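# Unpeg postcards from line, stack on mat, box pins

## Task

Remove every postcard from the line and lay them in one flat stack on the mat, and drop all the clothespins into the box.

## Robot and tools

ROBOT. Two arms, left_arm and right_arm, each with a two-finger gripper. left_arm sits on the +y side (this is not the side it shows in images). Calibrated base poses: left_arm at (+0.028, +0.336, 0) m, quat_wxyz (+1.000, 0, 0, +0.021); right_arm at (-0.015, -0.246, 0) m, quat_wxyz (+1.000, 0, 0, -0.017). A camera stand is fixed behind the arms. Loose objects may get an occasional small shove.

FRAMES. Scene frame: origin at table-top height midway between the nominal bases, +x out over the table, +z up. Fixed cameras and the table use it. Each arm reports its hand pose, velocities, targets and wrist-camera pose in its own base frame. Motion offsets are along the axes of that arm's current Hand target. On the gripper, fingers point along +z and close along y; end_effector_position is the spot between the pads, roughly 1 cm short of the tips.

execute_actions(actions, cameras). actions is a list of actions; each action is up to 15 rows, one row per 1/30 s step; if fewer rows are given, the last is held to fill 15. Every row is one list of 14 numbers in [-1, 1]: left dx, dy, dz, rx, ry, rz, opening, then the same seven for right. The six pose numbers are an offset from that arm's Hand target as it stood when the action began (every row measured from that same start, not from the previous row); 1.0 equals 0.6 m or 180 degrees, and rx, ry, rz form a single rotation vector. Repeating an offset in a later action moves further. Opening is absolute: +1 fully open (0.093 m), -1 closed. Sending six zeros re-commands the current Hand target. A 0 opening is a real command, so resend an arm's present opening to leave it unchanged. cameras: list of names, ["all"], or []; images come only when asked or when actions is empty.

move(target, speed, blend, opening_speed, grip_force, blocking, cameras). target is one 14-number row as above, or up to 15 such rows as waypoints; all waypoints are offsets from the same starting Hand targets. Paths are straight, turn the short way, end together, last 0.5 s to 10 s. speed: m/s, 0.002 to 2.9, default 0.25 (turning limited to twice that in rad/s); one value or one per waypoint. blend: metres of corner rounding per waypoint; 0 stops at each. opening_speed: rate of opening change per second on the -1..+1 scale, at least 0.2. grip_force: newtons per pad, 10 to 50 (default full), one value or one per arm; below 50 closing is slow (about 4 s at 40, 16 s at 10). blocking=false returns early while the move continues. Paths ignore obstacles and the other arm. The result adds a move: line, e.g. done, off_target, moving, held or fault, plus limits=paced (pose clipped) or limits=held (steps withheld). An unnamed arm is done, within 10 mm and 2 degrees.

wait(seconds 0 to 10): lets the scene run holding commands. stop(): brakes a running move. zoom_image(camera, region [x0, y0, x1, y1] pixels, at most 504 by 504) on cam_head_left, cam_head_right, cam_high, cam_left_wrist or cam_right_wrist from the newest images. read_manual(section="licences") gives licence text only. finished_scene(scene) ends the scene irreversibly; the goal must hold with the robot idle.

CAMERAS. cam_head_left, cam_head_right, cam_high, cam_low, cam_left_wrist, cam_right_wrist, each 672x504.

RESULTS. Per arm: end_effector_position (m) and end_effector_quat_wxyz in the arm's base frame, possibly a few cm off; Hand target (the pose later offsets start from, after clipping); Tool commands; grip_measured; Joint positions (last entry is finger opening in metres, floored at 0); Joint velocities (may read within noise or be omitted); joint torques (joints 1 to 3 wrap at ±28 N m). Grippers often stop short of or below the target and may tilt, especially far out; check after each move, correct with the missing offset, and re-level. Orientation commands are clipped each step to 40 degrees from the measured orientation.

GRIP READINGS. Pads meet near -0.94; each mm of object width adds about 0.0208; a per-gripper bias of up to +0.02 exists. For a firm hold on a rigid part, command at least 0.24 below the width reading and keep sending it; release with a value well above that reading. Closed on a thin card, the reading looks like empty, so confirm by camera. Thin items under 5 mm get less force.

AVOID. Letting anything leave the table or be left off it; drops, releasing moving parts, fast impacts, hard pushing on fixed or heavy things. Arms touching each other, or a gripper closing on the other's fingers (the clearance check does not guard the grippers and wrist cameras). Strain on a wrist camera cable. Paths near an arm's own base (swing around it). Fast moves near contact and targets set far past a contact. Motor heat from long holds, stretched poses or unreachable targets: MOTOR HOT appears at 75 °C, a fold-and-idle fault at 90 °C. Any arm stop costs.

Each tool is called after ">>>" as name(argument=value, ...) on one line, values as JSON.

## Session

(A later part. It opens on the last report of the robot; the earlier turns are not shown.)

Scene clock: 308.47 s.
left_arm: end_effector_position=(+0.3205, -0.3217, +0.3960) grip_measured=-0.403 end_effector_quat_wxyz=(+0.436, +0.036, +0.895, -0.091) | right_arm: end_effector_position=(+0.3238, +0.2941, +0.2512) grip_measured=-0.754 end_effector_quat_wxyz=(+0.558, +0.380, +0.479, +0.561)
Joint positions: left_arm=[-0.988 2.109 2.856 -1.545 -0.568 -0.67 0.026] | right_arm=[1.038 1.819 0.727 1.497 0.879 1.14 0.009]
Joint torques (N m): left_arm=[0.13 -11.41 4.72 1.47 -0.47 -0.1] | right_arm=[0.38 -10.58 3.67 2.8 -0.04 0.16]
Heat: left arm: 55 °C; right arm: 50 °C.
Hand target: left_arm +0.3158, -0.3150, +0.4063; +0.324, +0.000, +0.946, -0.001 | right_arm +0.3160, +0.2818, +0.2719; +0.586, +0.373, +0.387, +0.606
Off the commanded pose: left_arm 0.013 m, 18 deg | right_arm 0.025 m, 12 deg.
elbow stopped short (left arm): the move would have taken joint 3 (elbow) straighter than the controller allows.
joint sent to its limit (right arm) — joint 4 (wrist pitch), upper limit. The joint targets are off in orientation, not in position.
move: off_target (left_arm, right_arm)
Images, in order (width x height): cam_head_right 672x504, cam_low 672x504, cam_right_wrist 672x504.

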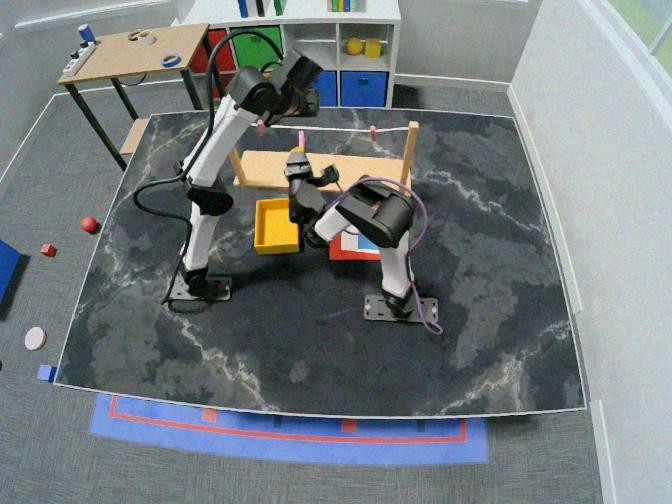

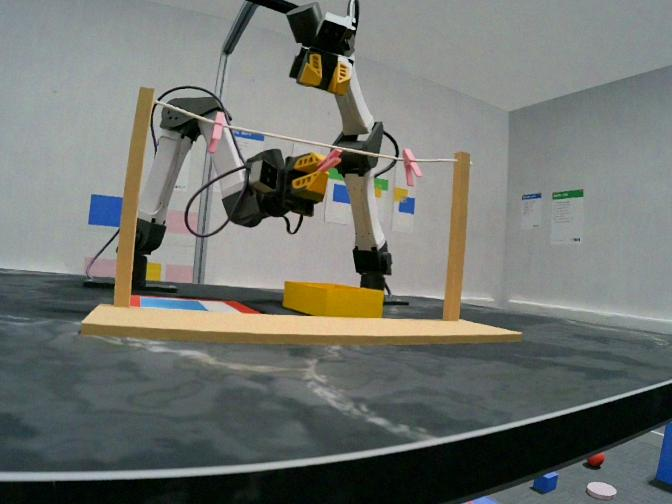

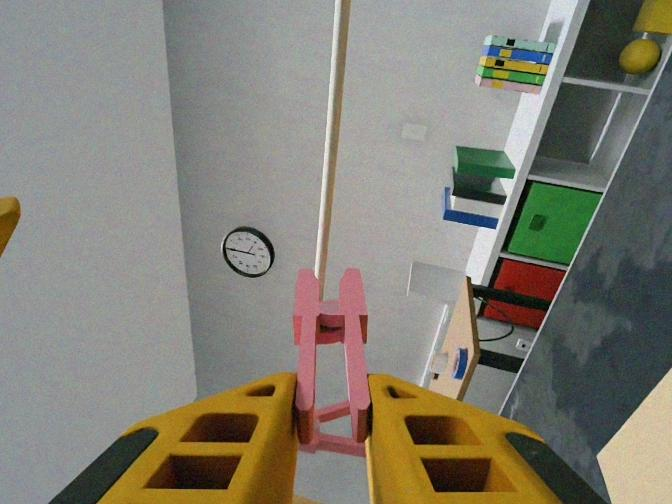

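>>> move(target=[[0,0,-0.2,0,0,0,-0.4,0.117,-0.044,-0.141,0.088,0.53,-0.452,-1],[0,0,-0.2,0,0,0,-0.4,0.117,-0.233,-0.229,0.088,0.53,-0.452,-1]], speed=0.35, cameras=["cam_head_right","cam_high","cam_right_wrist"])

Scene clock: 315.27 s.
left_arm: end_effector_position=(+0.2474, -0.3244, +0.4831) grip_measured=-0.403 end_effector_quat_wxyz=(+0.533, +0.067, +0.829, -0.154) | right_arm: end_effector_position=(+0.2488, +0.3491, +0.0929) grip_measured=-0.755 end_effector_quat_wxyz=(+0.309, -0.394, +0.853, +0.150)
Joint positions: left_arm=[-1.209 1.957 2.856 -1.459 -0.763 -0.61 0.026] | right_arm=[0.974 1.649 1.007 -0.23 0.058 0.088 0.009]
Joint torques (N m): left_arm=[-0.01 -10.17 4.23 1.96 -0.47 0.08] | right_arm=[0.51 -6.94 5.05 2.17 0.13 0.11]
Heat: left arm: 55 °C; right arm: 50 °C.
Hand target: left_arm +0.2422, -0.3150, +0.5010; +0.324, +0.000, +0.946, -0.001 | right_arm +0.2481, +0.3493, +0.0870; +0.310, -0.397, +0.852, +0.145
Off the commanded pose: left_arm 0.021 m, 34 deg | right_arm 0.006 m, 1 deg.
elbow stopped short (left arm): the move would have taken joint 3 (elbow) straighter than the controller allows.
move: off_target (left_arm)
Images, in order (width x height): cam_head_right 672x504, cam_high 672x504, cam_right_wrist 672x504.

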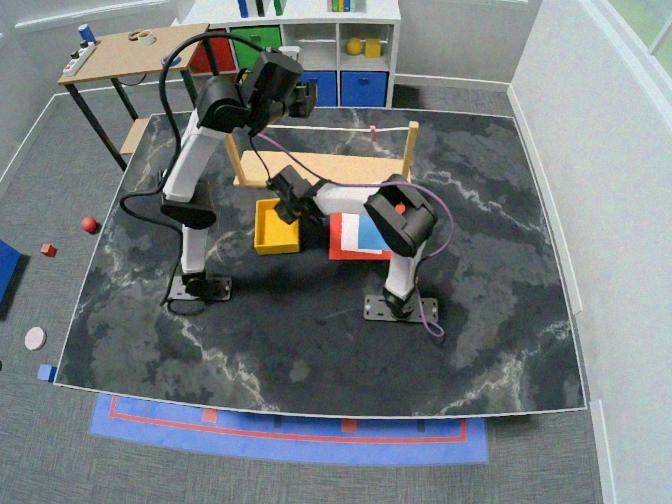

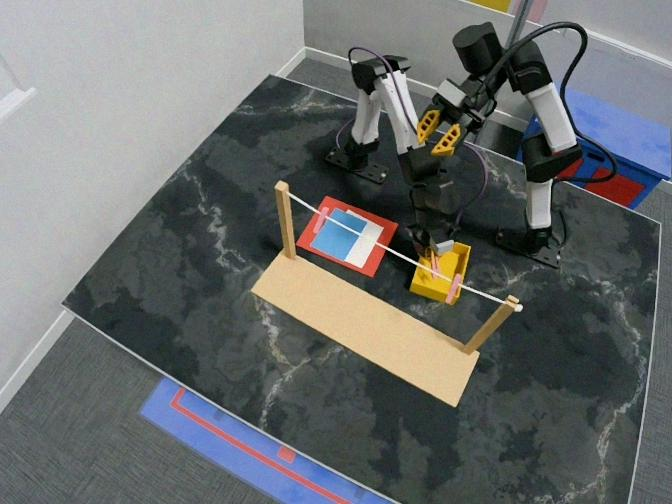

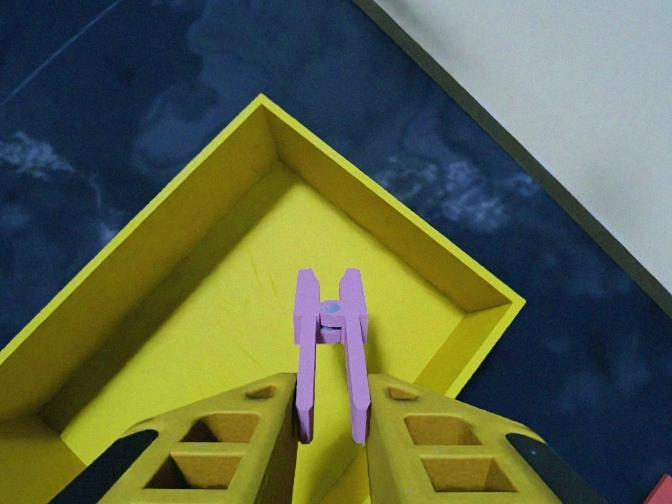

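>>> move(target=[[0,0,0,0,0,0,-0.4,0.0236,0,0.0281,0,0,0,-1],[0,0,0,0,0,0,-0.4,0.0236,0,0.0281,0,0,0,-0.3],[0,0,0,0,0,0,-0.4,-0.03,0,-0.28,0,0,0,-0.3]], opening_speed=0.8, speed=0.15, cameras=["cam_head_left","cam_head_right","cam_right_wrist"])

Scene clock: 324.33 s.
left_arm: end_effector_position=(+0.2474, -0.3245, +0.4833) grip_measured=-0.403 end_effector_quat_wxyz=(+0.533, +0.067, +0.829, -0.155) | right_arm: end_effector_position=(+0.1866, +0.2748, +0.2126) grip_measured=-0.300 end_effector_quat_wxyz=(+0.295, -0.403, +0.855, +0.138)
Joint positions: left_arm=[-1.209 1.957 2.856 -1.457 -0.763 -0.61 0.026] | right_arm=[1.018 1.243 1.164 -0.834 0.086 0.108 0.031]
Joint torques (N m): left_arm=[-0.2 -10.22 4.22 1.9 -0.46 0.04] | right_arm=[0.59 -5.14 8.53 1.78 0.15 0.23]
Heat: left arm: 55 °C; right arm: 50 °C.
Hand target: left_arm +0.2422, -0.3150, +0.5010; +0.324, +0.000, +0.946, -0.001 | right_arm +0.1875, +0.2771, +0.2273; +0.310, -0.397, +0.851, +0.145
Off the commanded pose: left_arm 0.021 m, 34 deg | right_arm 0.015 m, 2 deg.
elbow stopped short (left arm): the move would have taken joint 3 (elbow) straighter than the controller allows.
move: off_target (left_arm, right_arm)
Images, in order (width x height): cam_head_left 672x504, cam_head_right 672x504, cam_right_wrist 672x504.

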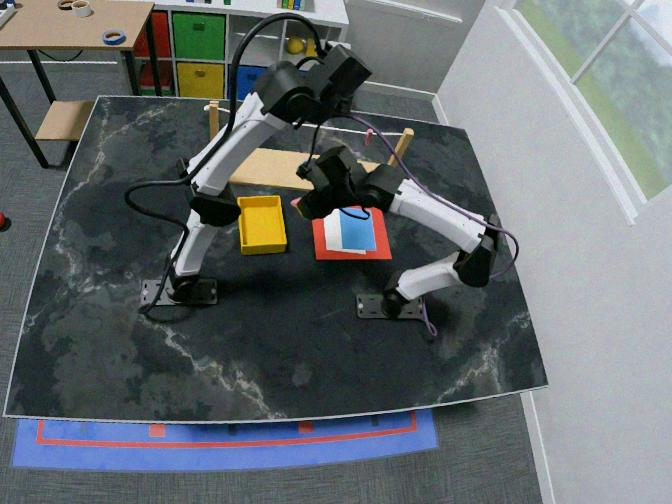

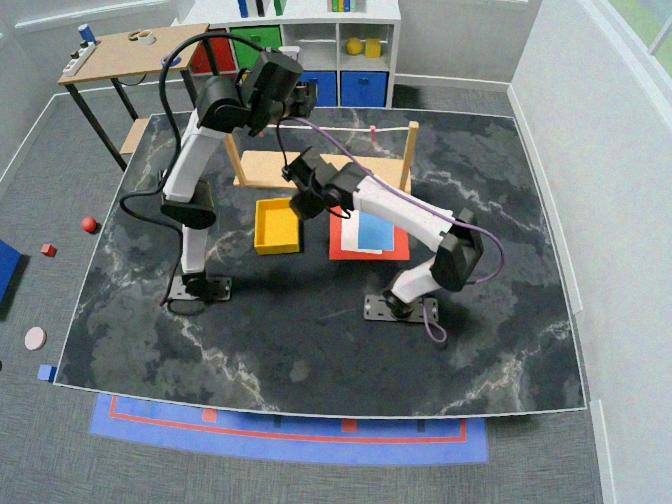

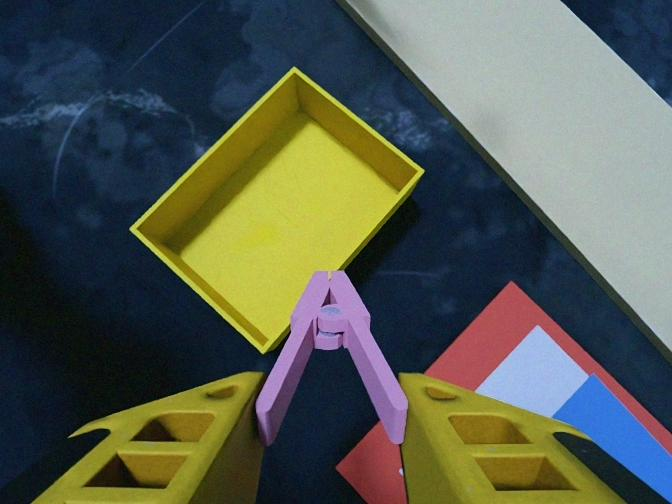

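>>> move(target=[[0,0,0,0,0,0,-0.4,0.0536,0,0.308,0,0,0,-0.3],[0,0,0,0,0,0,-0.4,0.0536,0,0.308,0,0,0,0.2],[0,0,0,0,0,0,-0.4,0,0,0.0,0,0,0,0.2]], opening_speed=0.8, speed=0.15, cameras=["cam_low","cam_right_wrist"])

Scene clock: 329.83 s.
left_arm: end_effector_position=(+0.2474, -0.3245, +0.4833) grip_measured=-0.403 end_effector_quat_wxyz=(+0.533, +0.067, +0.829, -0.155) | right_arm: end_effector_position=(+0.1868, +0.2751, +0.2132) grip_measured=+0.198 end_effector_quat_wxyz=(+0.296, -0.403, +0.855, +0.139)
Joint positions: left_arm=[-1.209 1.957 2.856 -1.457 -0.763 -0.61 0.026] | right_arm=[1.018 1.243 1.165 -0.832 0.086 0.108 0.055]
Joint torques (N m): left_arm=[-0.24 -10.5 4.37 1.92 -0.46 0.07] | right_arm=[0.61 -5.04 8.46 1.79 0.15 0.24]
Heat: left arm: 55 °C; right arm: 51 °C.
Hand target: left_arm +0.2422, -0.3150, +0.5010; +0.324, +0.000, +0.946, -0.001 | right_arm +0.1875, +0.2771, +0.2272; +0.310, -0.397, +0.851, +0.145
Off the commanded pose: left_arm 0.021 m, 34 deg | right_arm 0.014 m, 2 deg.
elbow stopped short (left arm): the move would have taken joint 3 (elbow) straighter than the controller allows.
move: off_target (left_arm, right_arm)
Images, in order (width x height): cam_low 672x504, cam_right_wrist 672x504.

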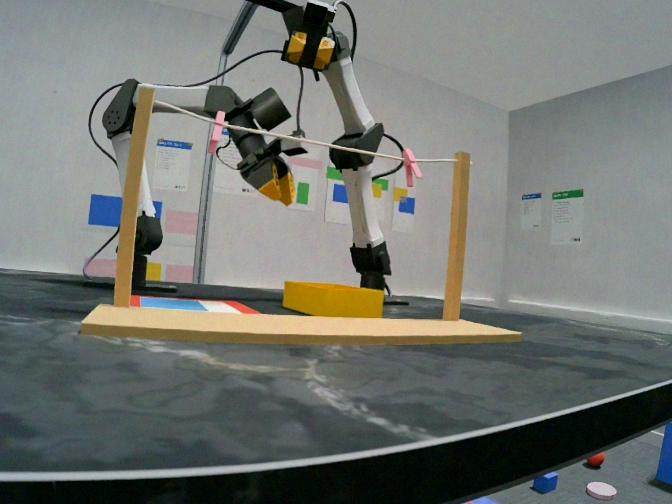

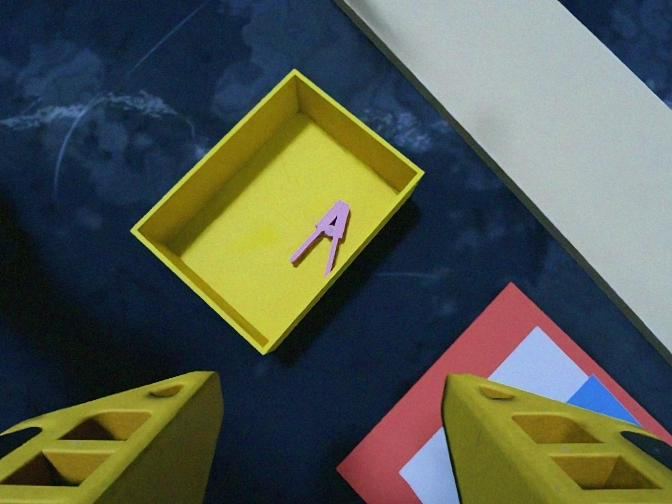

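>>> move(target=[[0,0,0,0,0,0,-0.2,0.1465,-0.161,-0.123,0,0,0,-0.1],[0.1128,0.1883,0.33,0,-0.3456,0,-0.2,0.1465,-0.161,-0.123,0,0,0,-0.1]], blend=0.02, speed=0.3, cameras=["cam_head_left","cam_left_wrist"])

Scene clock: 338.60 s.
left_arm: end_effector_position=(+0.3084, -0.2010, +0.3086) grip_measured=-0.203 end_effector_quat_wxyz=(+0.766, -0.006, +0.643, -0.002) | right_arm: end_effector_position=(+0.1900, +0.1274, +0.2318) grip_measured=-0.098 end_effector_quat_wxyz=(+0.318, -0.396, +0.850, +0.140)
Joint positions: left_arm=[-0.957 1.303 0.608 0.996 -0.943 0.233 0.035] | right_arm=[0.363 0.874 1.052 -1.099 -0.311 -0.403 0.04]
Joint torques (N m): left_arm=[0.92 -2.78 4.79 1.89 0.34 -0.02] | right_arm=[-0.7 -0.35 4.97 1.78 -0.3 0.11]
Heat: left arm: 54 °C; right arm: 51 °C.
Hand target: left_arm +0.3103, -0.2022, +0.3031; +0.766, +0.000, +0.642, -0.001 | right_arm +0.1879, +0.1271, +0.2273; +0.310, -0.397, +0.851, +0.145
Off the commanded pose: left_arm 0.006 m, 1 deg | right_arm 0.005 m, 1 deg.
elbow stopped short (left arm): the move would have taken joint 3 (elbow) straighter than the controller allows.
move: done; blend cut to 0 m at target 1
Images, in order (width x height): cam_head_left 672x504, cam_left_wrist 672x504.

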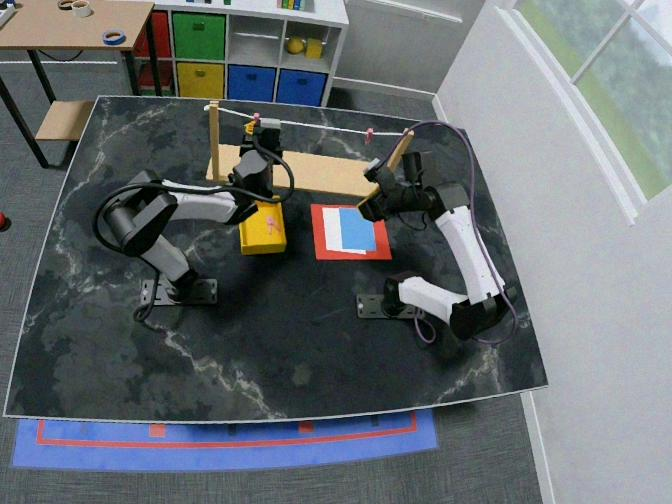

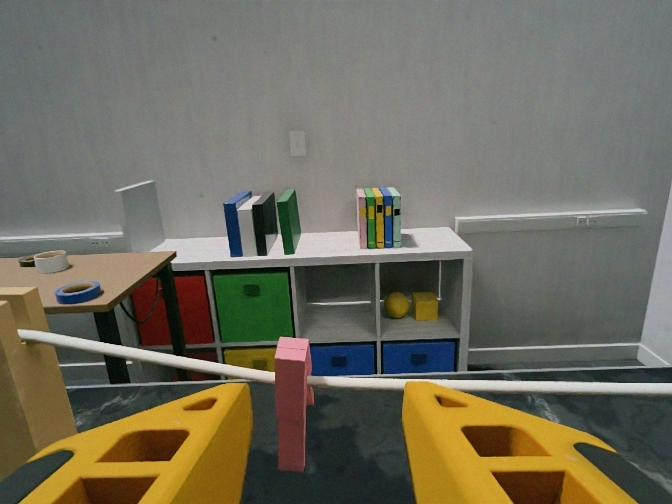

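>>> move(target=[[0.034,0.021,0.006,0,0,0,-0.2,0,0,0,0,0,0,-0.1],[0.0417,0.021,0.096,0,0,0,-0.2,0,0,0,0,0,0,-0.1]], speed=0.12, cameras=["cam_left_wrist"])

Scene clock: 341.97 s.
left_arm: end_effector_position=(+0.3656, -0.1852, +0.2853) grip_measured=-0.203 end_effector_quat_wxyz=(+0.766, -0.002, +0.643, +0.005) | right_arm: end_effector_position=(+0.1900, +0.1274, +0.2318) grip_measured=-0.098 end_effector_quat_wxyz=(+0.318, -0.396, +0.850, +0.140)
Joint positions: left_arm=[-0.752 1.456 0.641 1.054 -0.746 0.167 0.035] | right_arm=[0.363 0.874 1.052 -1.099 -0.311 -0.403 0.04]
Joint torques (N m): left_arm=[0.69 -4.08 7.64 1.71 0.26 -0.13] | right_arm=[-0.73 -0.39 5 1.77 -0.28 0.1]
Heat: left arm: 54 °C; right arm: 51 °C.
Hand target: left_arm +0.3713, -0.1897, +0.2884; +0.766, +0.000, +0.643, -0.001 | right_arm +0.1879, +0.1271, +0.2273; +0.310, -0.397, +0.851, +0.145
Off the commanded pose: left_arm 0.008 m, 1 deg | right_arm 0.005 m, 1 deg.
move: done
Images, in order (width x height): cam_left_wrist 672x504.

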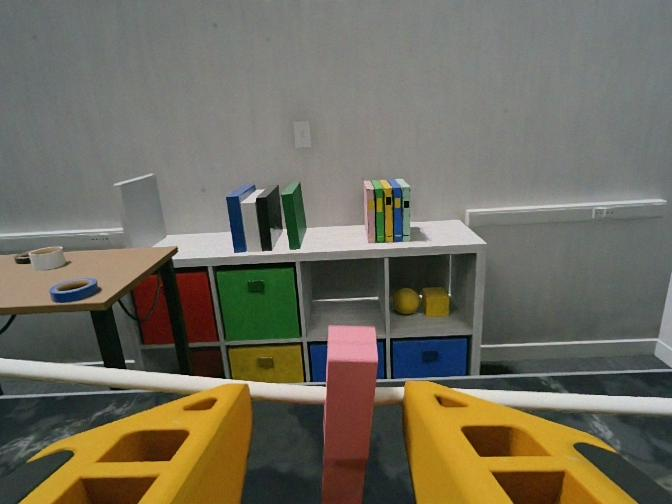

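>>> move(target=[[-0.0247,-0.009,0.004,0,0,0,-0.2,0,0,0,0,0,0,-0.1],[-0.0247,-0.009,0.004,0,0,0,-1,0,0,0,0,0,0,-0.1]], speed=0.12, opening_speed=0.8, cameras=["cam_left_wrist","cam_low"])

Scene clock: 345.00 s.
left_arm: end_effector_position=(+0.3707, -0.1906, +0.2928) grip_measured=-0.857 end_effector_quat_wxyz=(+0.762, +0.003, +0.648, +0.009) | right_arm: end_effector_position=(+0.1900, +0.1274, +0.2318) grip_measured=-0.098 end_effector_quat_wxyz=(+0.318, -0.396, +0.850, +0.140)
Joint positions: left_arm=[-0.753 1.456 0.692 0.985 -0.748 0.167 0.004] | right_arm=[0.363 0.874 1.052 -1.099 -0.311 -0.403 0.04]
Joint torques (N m): left_arm=[-0.13 -6.3 7.88 1.72 0.18 -0.12] | right_arm=[-0.73 -0.39 4.98 1.77 -0.29 0.09]
Heat: left arm: 53 °C; right arm: 51 °C.
Hand target: left_arm +0.3711, -0.1950, +0.3035; +0.766, +0.000, +0.642, -0.001 | right_arm +0.1879, +0.1271, +0.2273; +0.310, -0.397, +0.851, +0.145
Off the commanded pose: left_arm 0.012 m, 1 deg | right_arm 0.005 m, 1 deg.
move: off_target (left_arm); target 2's new opening was sent with left_arm's hand 0.011 m and 1 deg from that target
Images, in order (width x height): cam_low 672x504, cam_left_wrist 672x504.

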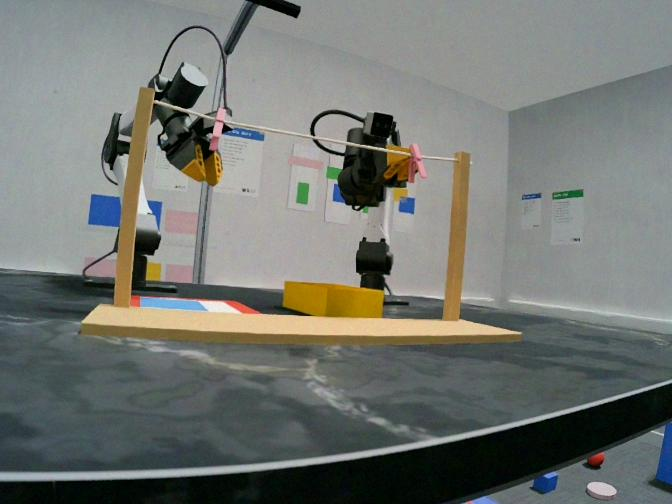

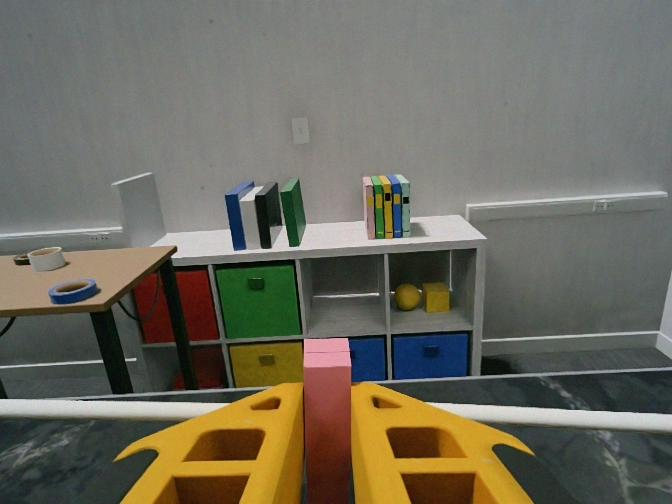

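>>> move(target=[-0.0262,0,0.0433,0,0.345,0,-1,-0.393,0.168,0.254,-0.088,-0.530,0.452,-0.1], speed=0.25, cameras=["cam_low","cam_right_wrist","cam_head_right"])

Scene clock: 351.67 s.
left_arm: end_effector_position=(+0.3895, -0.1919, +0.3248) grip_measured=-0.869 end_effector_quat_wxyz=(+0.328, +0.004, +0.945, +0.007) | right_arm: end_effector_position=(+0.2932, +0.4110, +0.2421) grip_measured=-0.098 end_effector_quat_wxyz=(+0.562, +0.361, +0.507, +0.545)
Joint positions: left_arm=[-0.596 1.904 2.331 -1.424 -0.364 -0.479 0.003] | right_arm=[1.244 2.108 1.131 1.444 1.045 0.978 0.04]
Joint torques (N m): left_arm=[0.88 -7.02 6.99 1.35 -0.05 -0.08] | right_arm=[0.51 -9.39 7.02 3.22 -0.1 0.24]
Heat: left arm: 53 °C; right arm: 51 °C.
Hand target: left_arm +0.3940, -0.1950, +0.3235; +0.325, +0.000, +0.946, -0.001 | right_arm +0.2895, +0.4053, +0.2621; +0.586, +0.373, +0.387, +0.606
Off the commanded pose: left_arm 0.006 m, 1 deg | right_arm 0.021 m, 16 deg.
joint sent to its limit (right arm) — joint 4 (wrist pitch), upper limit. The joint targets are off in orientation, not in position.
move: off_target (right_arm)
Images, in order (width x height): cam_head_right 672x504, cam_low 672x504, cam_right_wrist 672x504.

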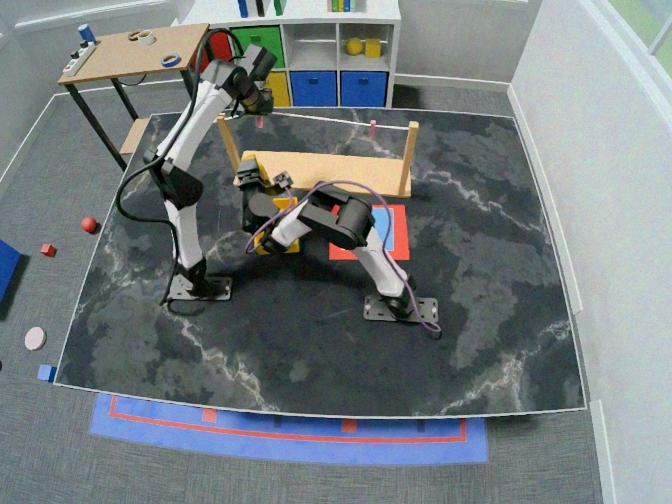

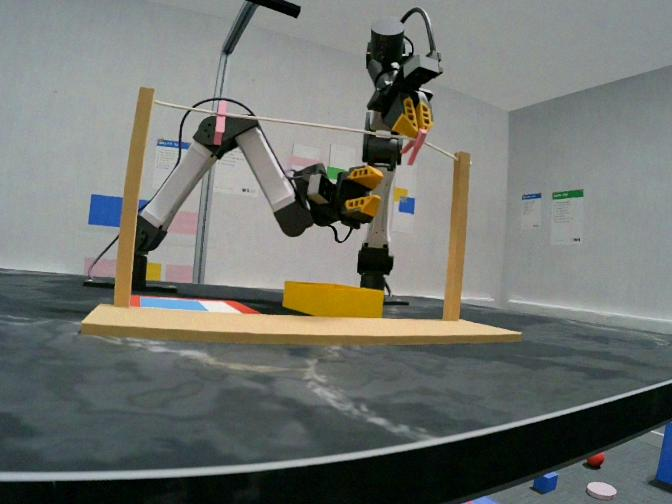

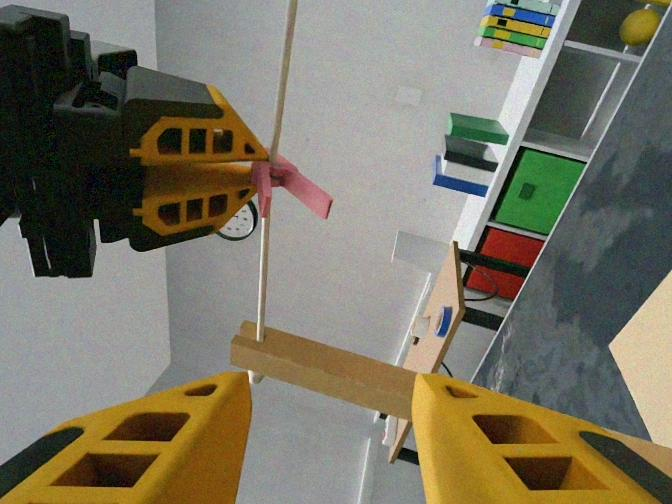

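>>> move(target=[0,0,0,0,0,0,-1,0,0.0145,0.0877,0,0,0,0], speed=0.12, cameras=["cam_right_wrist"])

Scene clock: 355.70 s.
left_arm: end_effector_position=(+0.3895, -0.1919, +0.3248) grip_measured=-0.869 end_effector_quat_wxyz=(+0.328, +0.004, +0.945, +0.007) | right_arm: end_effector_position=(+0.3360, +0.4137, +0.2704) grip_measured=-0.002 end_effector_quat_wxyz=(+0.583, +0.363, +0.467, +0.557)
Joint positions: left_arm=[-0.596 1.904 2.331 -1.424 -0.364 -0.479 0.003] | right_arm=[1.153 2.173 1.294 1.443 0.976 0.941 0.045]
Joint torques (N m): left_arm=[0.98 -6.89 7.12 1.36 -0.06 -0.09] | right_arm=[-0.44 -10.14 7.39 3.15 -0.36 0.1]
Heat: left arm: 53 °C; right arm: 51 °C.
Hand target: left_arm +0.3940, -0.1950, +0.3235; +0.325, +0.000, +0.946, -0.001 | right_arm +0.3335, +0.4070, +0.2923; +0.586, +0.373, +0.387, +0.606
Off the commanded pose: left_arm 0.006 m, 1 deg | right_arm 0.023 m, 11 deg.
joint sent to its limit (right arm) — joint 4 (wrist pitch), upper limit. The joint targets are off in orientation, not in position.
move: off_target (right_arm)
Images, in order (width x height): cam_right_wrist 672x504.

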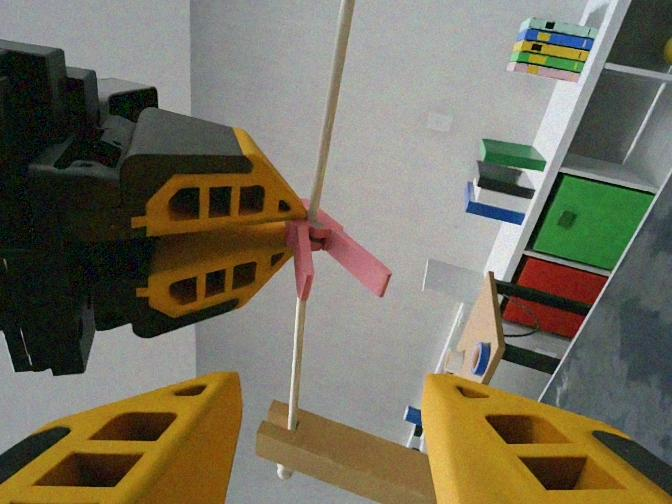

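>>> move(target=[0,0,0,0,0,0,-1,0.006,-0.017,0.0935,0,0,0,0], speed=0.1, cameras=["cam_right_wrist"])

Scene clock: 357.70 s.
left_arm: end_effector_position=(+0.3924, -0.1916, +0.3251) grip_measured=-0.869 end_effector_quat_wxyz=(+0.331, +0.001, +0.944, +0.006) | right_arm: end_effector_position=(+0.3838, +0.4146, +0.2994) grip_measured=-0.002 end_effector_quat_wxyz=(+0.591, +0.369, +0.412, +0.588)
Joint positions: left_arm=[-0.593 1.908 2.333 -1.416 -0.365 -0.479 0.003] | right_arm=[1.058 2.273 1.505 1.435 0.892 0.964 0.045]
Joint torques (N m): left_arm=[0.47 -7.39 6.86 1.29 -0.09 -0.09] | right_arm=[-1.37 -10.89 7.83 1.91 -0.51 0.23]
Heat: left arm: 53 °C; right arm: 51 °C.
Hand target: left_arm +0.3939, -0.1951, +0.3235; +0.325, +0.000, +0.946, -0.001 | right_arm +0.3886, +0.4125, +0.3066; +0.586, +0.373, +0.387, +0.606
Off the commanded pose: left_arm 0.004 m, 1 deg | right_arm 0.009 m, 4 deg.
move: off_target (right_arm)
Images, in order (width x height): cam_right_wrist 672x504.

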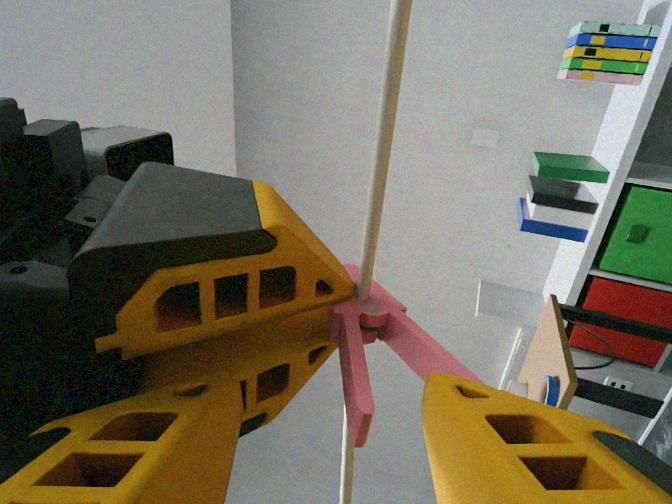

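>>> move(target=[[0,0,0,0,0,0,-1,0,0,-0.075,0,0,0,0],[0,0,0,0,0,0,-1,0,-0.035,-0.075,0,0,0,0],[0,0,0,0,0,0,-1,0,-0.035,-0.01,0,0,0,0]], speed=0.12, cameras=["cam_right_wrist","cam_low"])

Scene clock: 360.53 s.
left_arm: end_effector_position=(+0.3927, -0.1916, +0.3265) grip_measured=-0.869 end_effector_quat_wxyz=(+0.332, +0.000, +0.943, +0.003) | right_arm: end_effector_position=(+0.3888, +0.4194, +0.2619) grip_measured=-0.002 end_effector_quat_wxyz=(+0.592, +0.365, +0.439, +0.569)
Joint positions: left_arm=[-0.591 1.908 2.339 -1.416 -0.362 -0.48 0.003] | right_arm=[1.055 2.325 1.476 1.44 0.895 0.977 0.045]
Joint torques (N m): left_arm=[0.47 -7.36 6.38 1.24 -0.1 -0.11] | right_arm=[-1.65 -11.88 8.36 2.58 -0.51 0.22]
Heat: left arm: 53 °C; right arm: 51 °C.
Hand target: left_arm +0.3940, -0.1950, +0.3235; +0.325, +0.000, +0.946, -0.001 | right_arm +0.3920, +0.4126, +0.2850; +0.586, +0.373, +0.387, +0.606
Off the commanded pose: left_arm 0.005 m, 1 deg | right_arm 0.024 m, 7 deg.
move: off_target (right_arm)
Images, in order (width x height): cam_low 672x504, cam_right_wrist 672x504.

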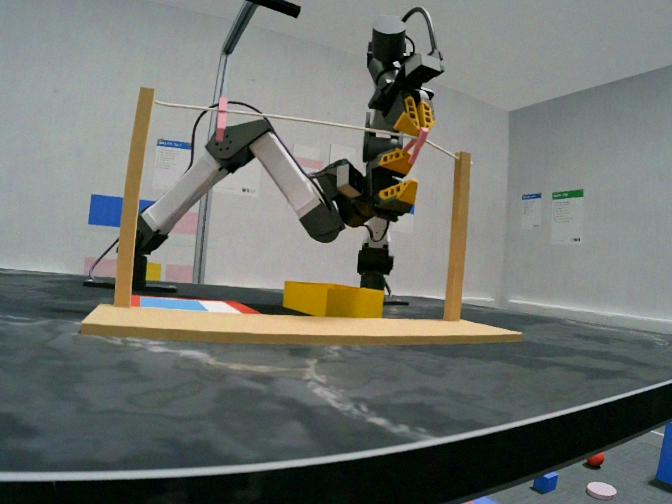

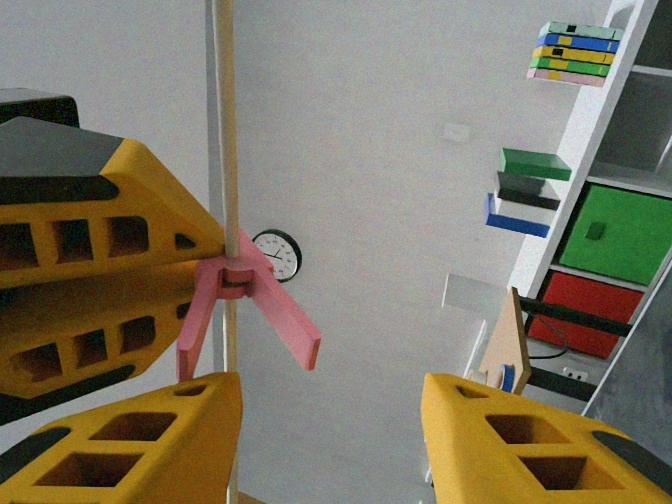

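>>> move(target=[[0,0,0,0,0,0,-1,-0.0,0,-0.065,0,0,0,0],[0,0,0,0,0,0,-1,-0.017,0.03,-0.055,0,0,0,0]], speed=0.12, cameras=["cam_right_wrist"])

Scene clock: 362.87 s.
left_arm: end_effector_position=(+0.3911, -0.1911, +0.3252) grip_measured=-0.869 end_effector_quat_wxyz=(+0.328, +0.002, +0.945, +0.005) | right_arm: end_effector_position=(+0.3630, +0.4245, +0.2499) grip_measured=-0.002 end_effector_quat_wxyz=(+0.585, +0.355, +0.466, +0.561)
Joint positions: left_arm=[-0.591 1.908 2.339 -1.425 -0.359 -0.48 0.003] | right_arm=[1.105 2.281 1.381 1.443 0.919 0.967 0.045]
Joint torques (N m): left_arm=[0.53 -7.3 6.64 1.37 -0.15 -0.12] | right_arm=[-0.77 -16.14 4.1 3.23 -0.21 0.11]
Heat: left arm: 53 °C; right arm: 51 °C.
Hand target: left_arm +0.3940, -0.1950, +0.3235; +0.325, +0.000, +0.946, -0.001 | right_arm +0.3548, +0.4011, +0.2875; +0.586, +0.373, +0.387, +0.606
Off the commanded pose: left_arm 0.005 m, 1 deg | right_arm 0.045 m, 11 deg.
joint sent to its limit (right arm) — joint 4 (wrist pitch), upper limit. The joint targets still meet the commanded pose.
move: off_target (right_arm)
Images, in order (width x height): cam_right_wrist 672x504.

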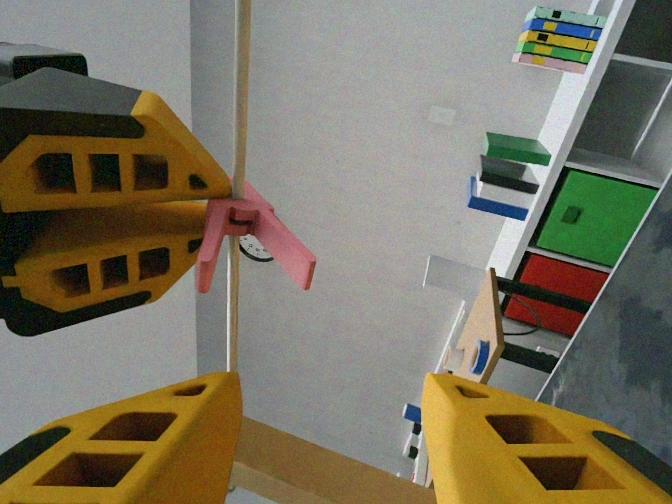

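>>> wait(seconds=0.5, cameras=["cam_high","cam_head_right","cam_left_wrist"])

>>> zoom_image(camera="cam_head_right", region=[150, 100, 450, 320])

Scene clock: 363.80 s.
left_arm: end_effector_position=(+0.3911, -0.1911, +0.3252) grip_measured=-0.869 end_effector_quat_wxyz=(+0.328, +0.002, +0.945, +0.005) | right_arm: end_effector_position=(+0.3630, +0.4245, +0.2499) grip_measured=-0.002 end_effector_quat_wxyz=(+0.585, +0.355, +0.466, +0.561)
Joint positions: left_arm=[-0.591 1.908 2.339 -1.425 -0.359 -0.48 0.003] | right_arm=[1.105 2.281 1.381 1.443 0.919 0.967 0.045]
Joint torques (N m): left_arm=[0.58 -7.25 6.65 1.38 -0.11 -0.08] | right_arm=[-0.77 -16.21 4.07 3.23 -0.21 0.11]
Heat: left arm: 53 °C; right arm: 51 °C.
Hand target: left_arm +0.3940, -0.1950, +0.3235; +0.325, +0.000, +0.946, -0.001 | right_arm +0.3548, +0.4011, +0.2875; +0.586, +0.373, +0.387, +0.606
Tool commands: left_gripper/opening=-1.0 right_gripper/opening=+0.0
Off the commanded pose: left_arm 0.005 m, 1 deg | right_arm 0.045 m, 11 deg.
wait: 0.50 s; at rest from the start
Images, in order (width x height): cam_head_right 672x504, cam_high 672x504, cam_left_wrist 672x504.

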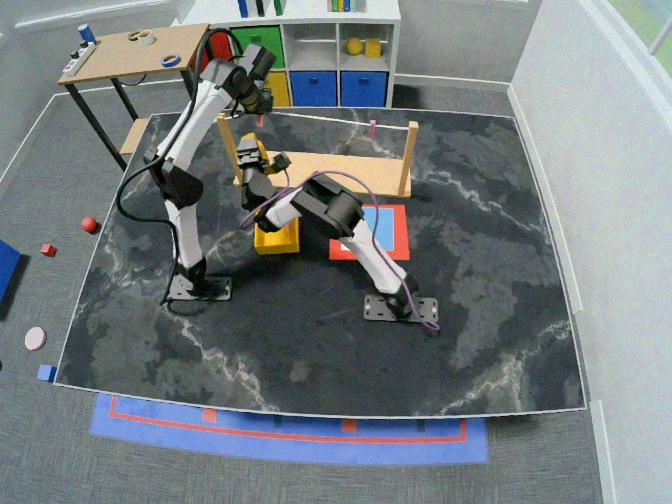

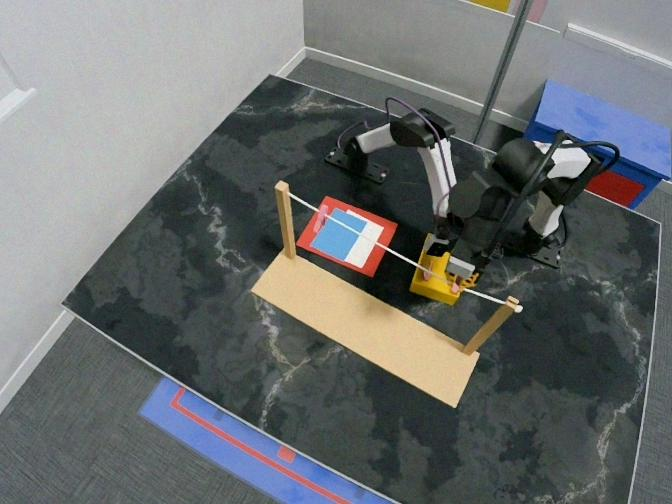

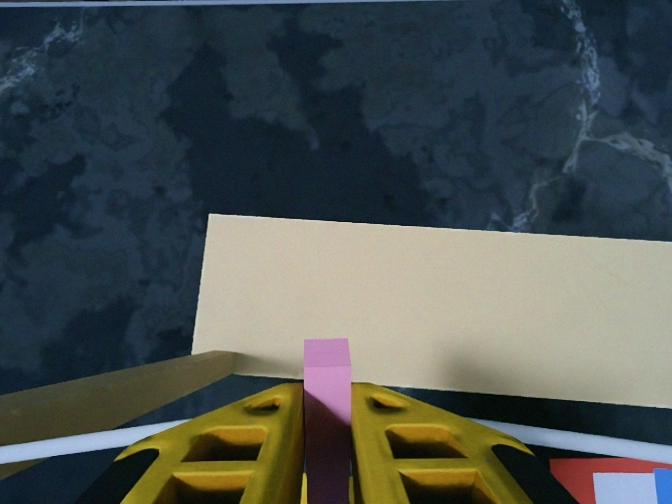

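Scaled by 1.680 from the camera's 672x504 image, which has a finer 960x720 frame.

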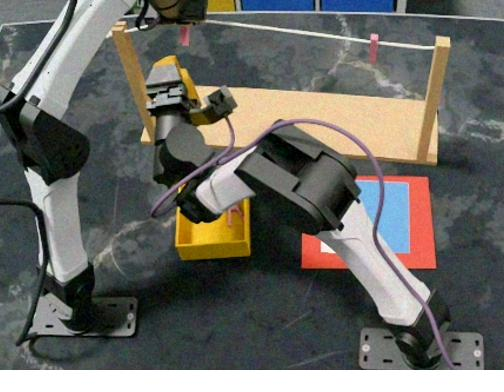

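>>> move(target=[0,0,0,0,0,0,-1,0.0117,-0.0067,0.06,0,0,0,0], speed=0.12, cameras=["cam_right_wrist"])

Scene clock: 365.77 s.
left_arm: end_effector_position=(+0.3936, -0.1910, +0.3300) grip_measured=-0.869 end_effector_quat_wxyz=(+0.338, -0.002, +0.941, +0.003) | right_arm: end_effector_position=(+0.3848, +0.4146, +0.2685) grip_measured=-0.002 end_effector_quat_wxyz=(+0.593, +0.366, +0.439, +0.567)
Joint positions: left_arm=[-0.591 1.908 2.348 -1.414 -0.368 -0.481 0.003] | right_arm=[1.058 2.291 1.449 1.435 0.902 0.971 0.045]
Joint torques (N m): left_arm=[0.59 -7.21 5.97 1.29 -0.04 -0.09] | right_arm=[-1.73 -12.56 9.13 2.4 -0.59 0.21]
Heat: left arm: 53 °C; right arm: 50 °C.
Hand target: left_arm +0.3940, -0.1950, +0.3235; +0.325, +0.000, +0.946, -0.001 | right_arm +0.3889, +0.4093, +0.2990; +0.586, +0.373, +0.387, +0.606
Off the commanded pose: left_arm 0.008 m, 2 deg | right_arm 0.031 m, 8 deg.
move: off_target (right_arm)
Images, in order (width x height): cam_right_wrist 672x504.

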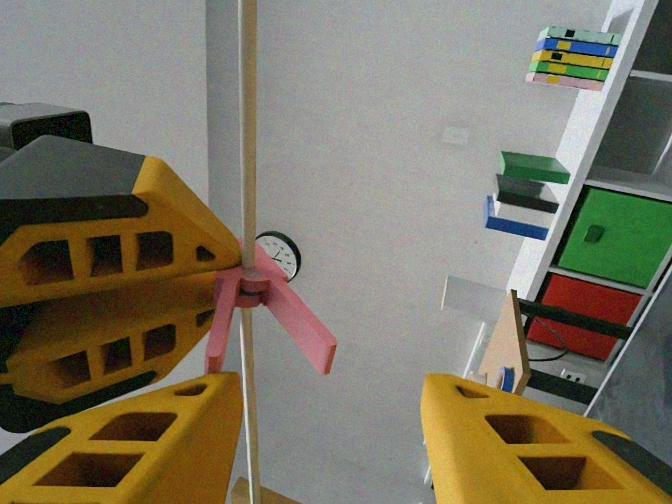

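>>> move(target=[0,0,0,0,0,0,-1,-0.017,0.035,-0.093,0,0,0,0], speed=0.12, cameras=["cam_right_wrist"])

Scene clock: 367.57 s.
left_arm: end_effector_position=(+0.3919, -0.1905, +0.3284) grip_measured=-0.869 end_effector_quat_wxyz=(+0.333, +0.000, +0.943, +0.004) | right_arm: end_effector_position=(+0.3402, +0.4192, +0.2591) grip_measured=-0.002 end_effector_quat_wxyz=(+0.581, +0.354, +0.475, +0.558)
Joint positions: left_arm=[-0.591 1.908 2.348 -1.424 -0.364 -0.481 0.003] | right_arm=[1.146 2.203 1.299 1.443 0.95 0.952 0.045]
Joint torques (N m): left_arm=[0.4 -7.3 5.82 1.37 -0.08 -0.09] | right_arm=[-0.02 -15.54 4.08 3.21 -0.12 0.11]
Heat: left arm: 53 °C; right arm: 50 °C.
Hand target: left_arm +0.3940, -0.1950, +0.3235; +0.325, +0.000, +0.946, -0.001 | right_arm +0.3299, +0.3970, +0.2946; +0.586, +0.373, +0.387, +0.606
Off the commanded pose: left_arm 0.007 m, 1 deg | right_arm 0.043 m, 12 deg.
joint sent to its limit (right arm) — joint 4 (wrist pitch), upper limit. The joint targets are off in orientation, not in position.
move: off_target (right_arm)
Images, in order (width x height): cam_right_wrist 672x504.

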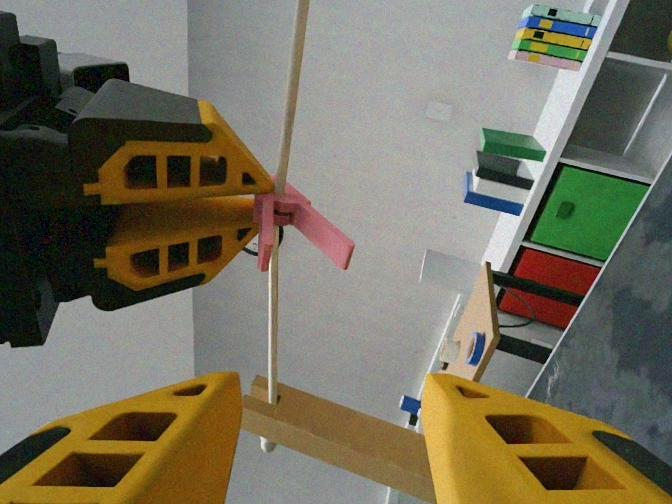

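>>> move(target=[[0,0,0,0,0,0,-1,0.02,-0.026,0.066,0,0,0,0],[0,0,0,0,0,0,-1,0.025,-0.042,0.099,0,0,0,0]], speed=0.12, cameras=["cam_right_wrist"])

Scene clock: 369.97 s.
left_arm: end_effector_position=(+0.3919, -0.1905, +0.3284) grip_measured=-0.869 end_effector_quat_wxyz=(+0.333, +0.000, +0.943, +0.004) | right_arm: end_effector_position=(+0.3947, +0.4138, +0.2878) grip_measured=-0.002 end_effector_quat_wxyz=(+0.594, +0.369, +0.414, +0.583)
Joint positions: left_arm=[-0.591 1.908 2.348 -1.424 -0.364 -0.481 0.003] | right_arm=[1.038 2.306 1.519 1.436 0.881 0.974 0.045]
Joint torques (N m): left_arm=[0.42 -7.28 5.82 1.34 -0.1 -0.1] | right_arm=[-0.06 -11.3 7.5 2.07 -0.39 0.25]
Heat: left arm: 53 °C; right arm: 50 °C.
Hand target: left_arm +0.3940, -0.1950, +0.3235; +0.325, +0.000, +0.946, -0.001 | right_arm +0.3938, +0.4143, +0.2967; +0.586, +0.373, +0.387, +0.606
Off the commanded pose: left_arm 0.007 m, 1 deg | right_arm 0.009 m, 4 deg.
move: off_target (right_arm)
Images, in order (width x height): cam_right_wrist 672x504.

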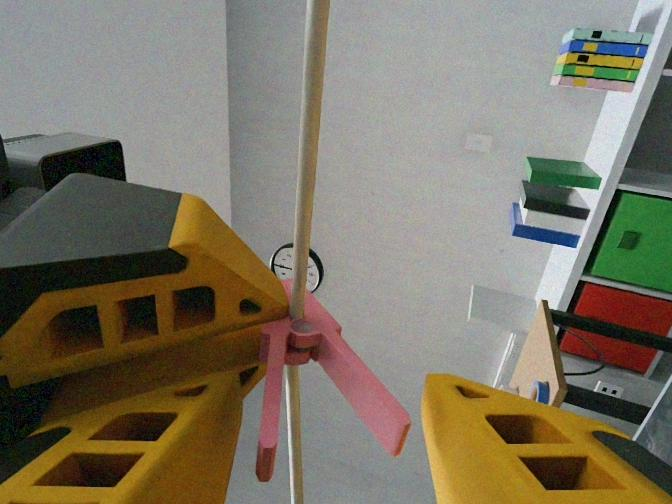

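>>> move(target=[0,0,0,0,0,0,-1,0,0,0,0,0,0,-1], opening_speed=0.8, cameras=["cam_right_wrist"])

Scene clock: 371.90 s.
left_arm: end_effector_position=(+0.3933, -0.1903, +0.3259) grip_measured=-0.869 end_effector_quat_wxyz=(+0.330, -0.001, +0.944, +0.006) | right_arm: end_effector_position=(+0.3946, +0.4141, +0.2919) grip_measured=-0.720 end_effector_quat_wxyz=(+0.591, +0.371, +0.408, +0.589)
Joint positions: left_arm=[-0.588 1.914 2.348 -1.425 -0.364 -0.481 0.003] | right_arm=[1.038 2.306 1.53 1.438 0.879 0.982 0.011]
Joint torques (N m): left_arm=[0.2 -7.86 6.04 1.31 -0.05 -0.11] | right_arm=[-0.09 -11.23 7.09 2.02 -0.39 0.13]
Heat: left arm: 53 °C; right arm: 51 °C.
Hand target: left_arm +0.3940, -0.1951, +0.3235; +0.325, +0.000, +0.946, -0.001 | right_arm +0.3938, +0.4144, +0.2967; +0.586, +0.373, +0.387, +0.606
Off the commanded pose: left_arm 0.005 m, 1 deg | right_arm 0.005 m, 3 deg.
move: off_target (right_arm)
Images, in order (width x height): cam_right_wrist 672x504.

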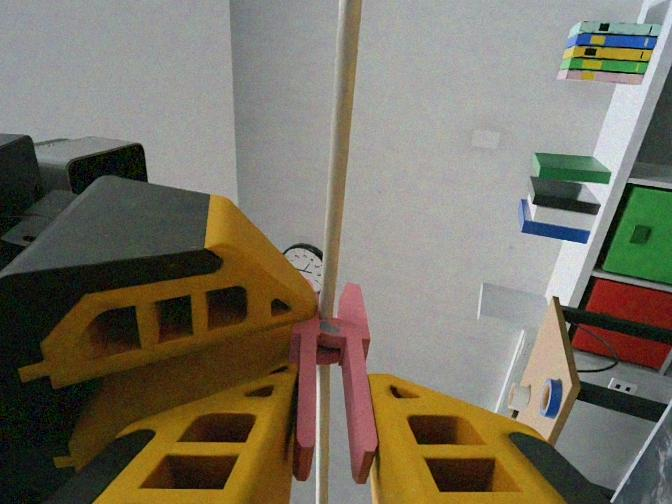

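>>> move(target=[[0,0,0,0,0,0,-0.4,0,0,0,0,0,0,-1],[0,0,-0.33,0,0,0,-0.4,0,0,0,0,0,0,-1],[0,0,-0.33,0,0,0,-0.4,0,0,-0.17,0,0,0,-1]], speed=0.18, opening_speed=0.8, cameras=["cam_right_wrist","cam_low","cam_head_right"])

Scene clock: 376.53 s.
left_arm: end_effector_position=(+0.2781, -0.2003, +0.4745) grip_measured=-0.403 end_effector_quat_wxyz=(+0.485, +0.034, +0.869, -0.095) | right_arm: end_effector_position=(+0.3088, +0.4298, +0.2180) grip_measured=-0.745 end_effector_quat_wxyz=(+0.565, +0.361, +0.510, +0.539)
Joint positions: left_arm=[-0.882 1.692 2.593 -1.543 -0.547 -0.524 0.026] | right_arm=[1.225 2.23 1.232 1.444 1.036 0.987 0.009]
Joint torques (N m): left_arm=[-0.31 -6.32 4.34 1.64 -0.43 -0.09] | right_arm=[0.06 -15.45 3.88 3.26 -0.11 0.27]
Heat: left arm: 53 °C; right arm: 51 °C.
Hand target: left_arm +0.2723, -0.1948, +0.4796; +0.325, +0.000, +0.946, -0.001 | right_arm +0.3014, +0.4109, +0.2536; +0.586, +0.373, +0.387, +0.606
Off the commanded pose: left_arm 0.009 m, 23 deg | right_arm 0.041 m, 16 deg.
joint sent to its limit (left arm) — joint 4 (wrist pitch), lower limit. The joint targets are off in orientation, not in position.
joint sent to its limit (right arm) — joint 4 (wrist pitch), upper limit. The joint targets are off in orientation, not in position.
move: off_target (left_arm, right_arm)
Images, in order (width x height): cam_head_right 672x504, cam_low 672x504, cam_right_wrist 672x504.

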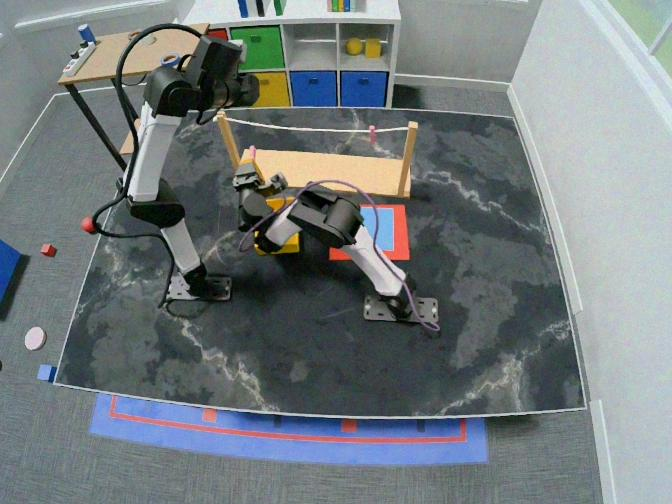

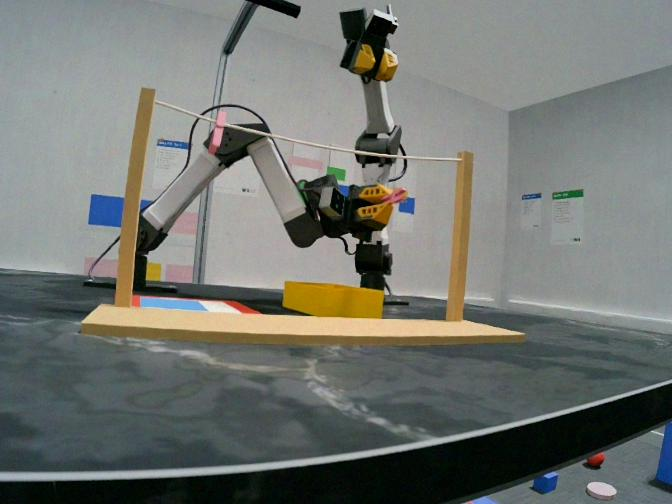

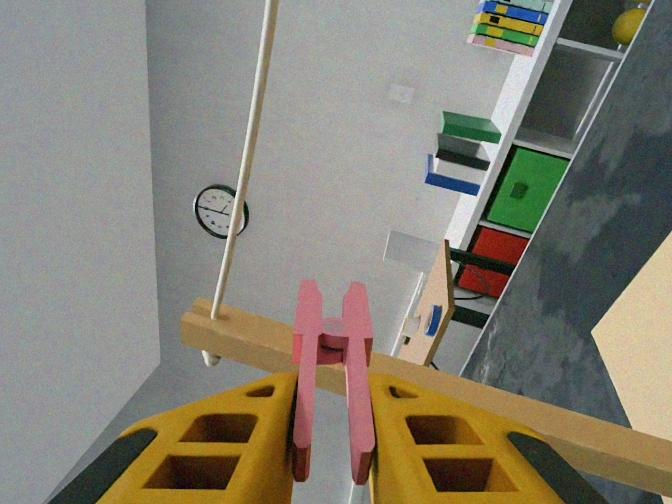

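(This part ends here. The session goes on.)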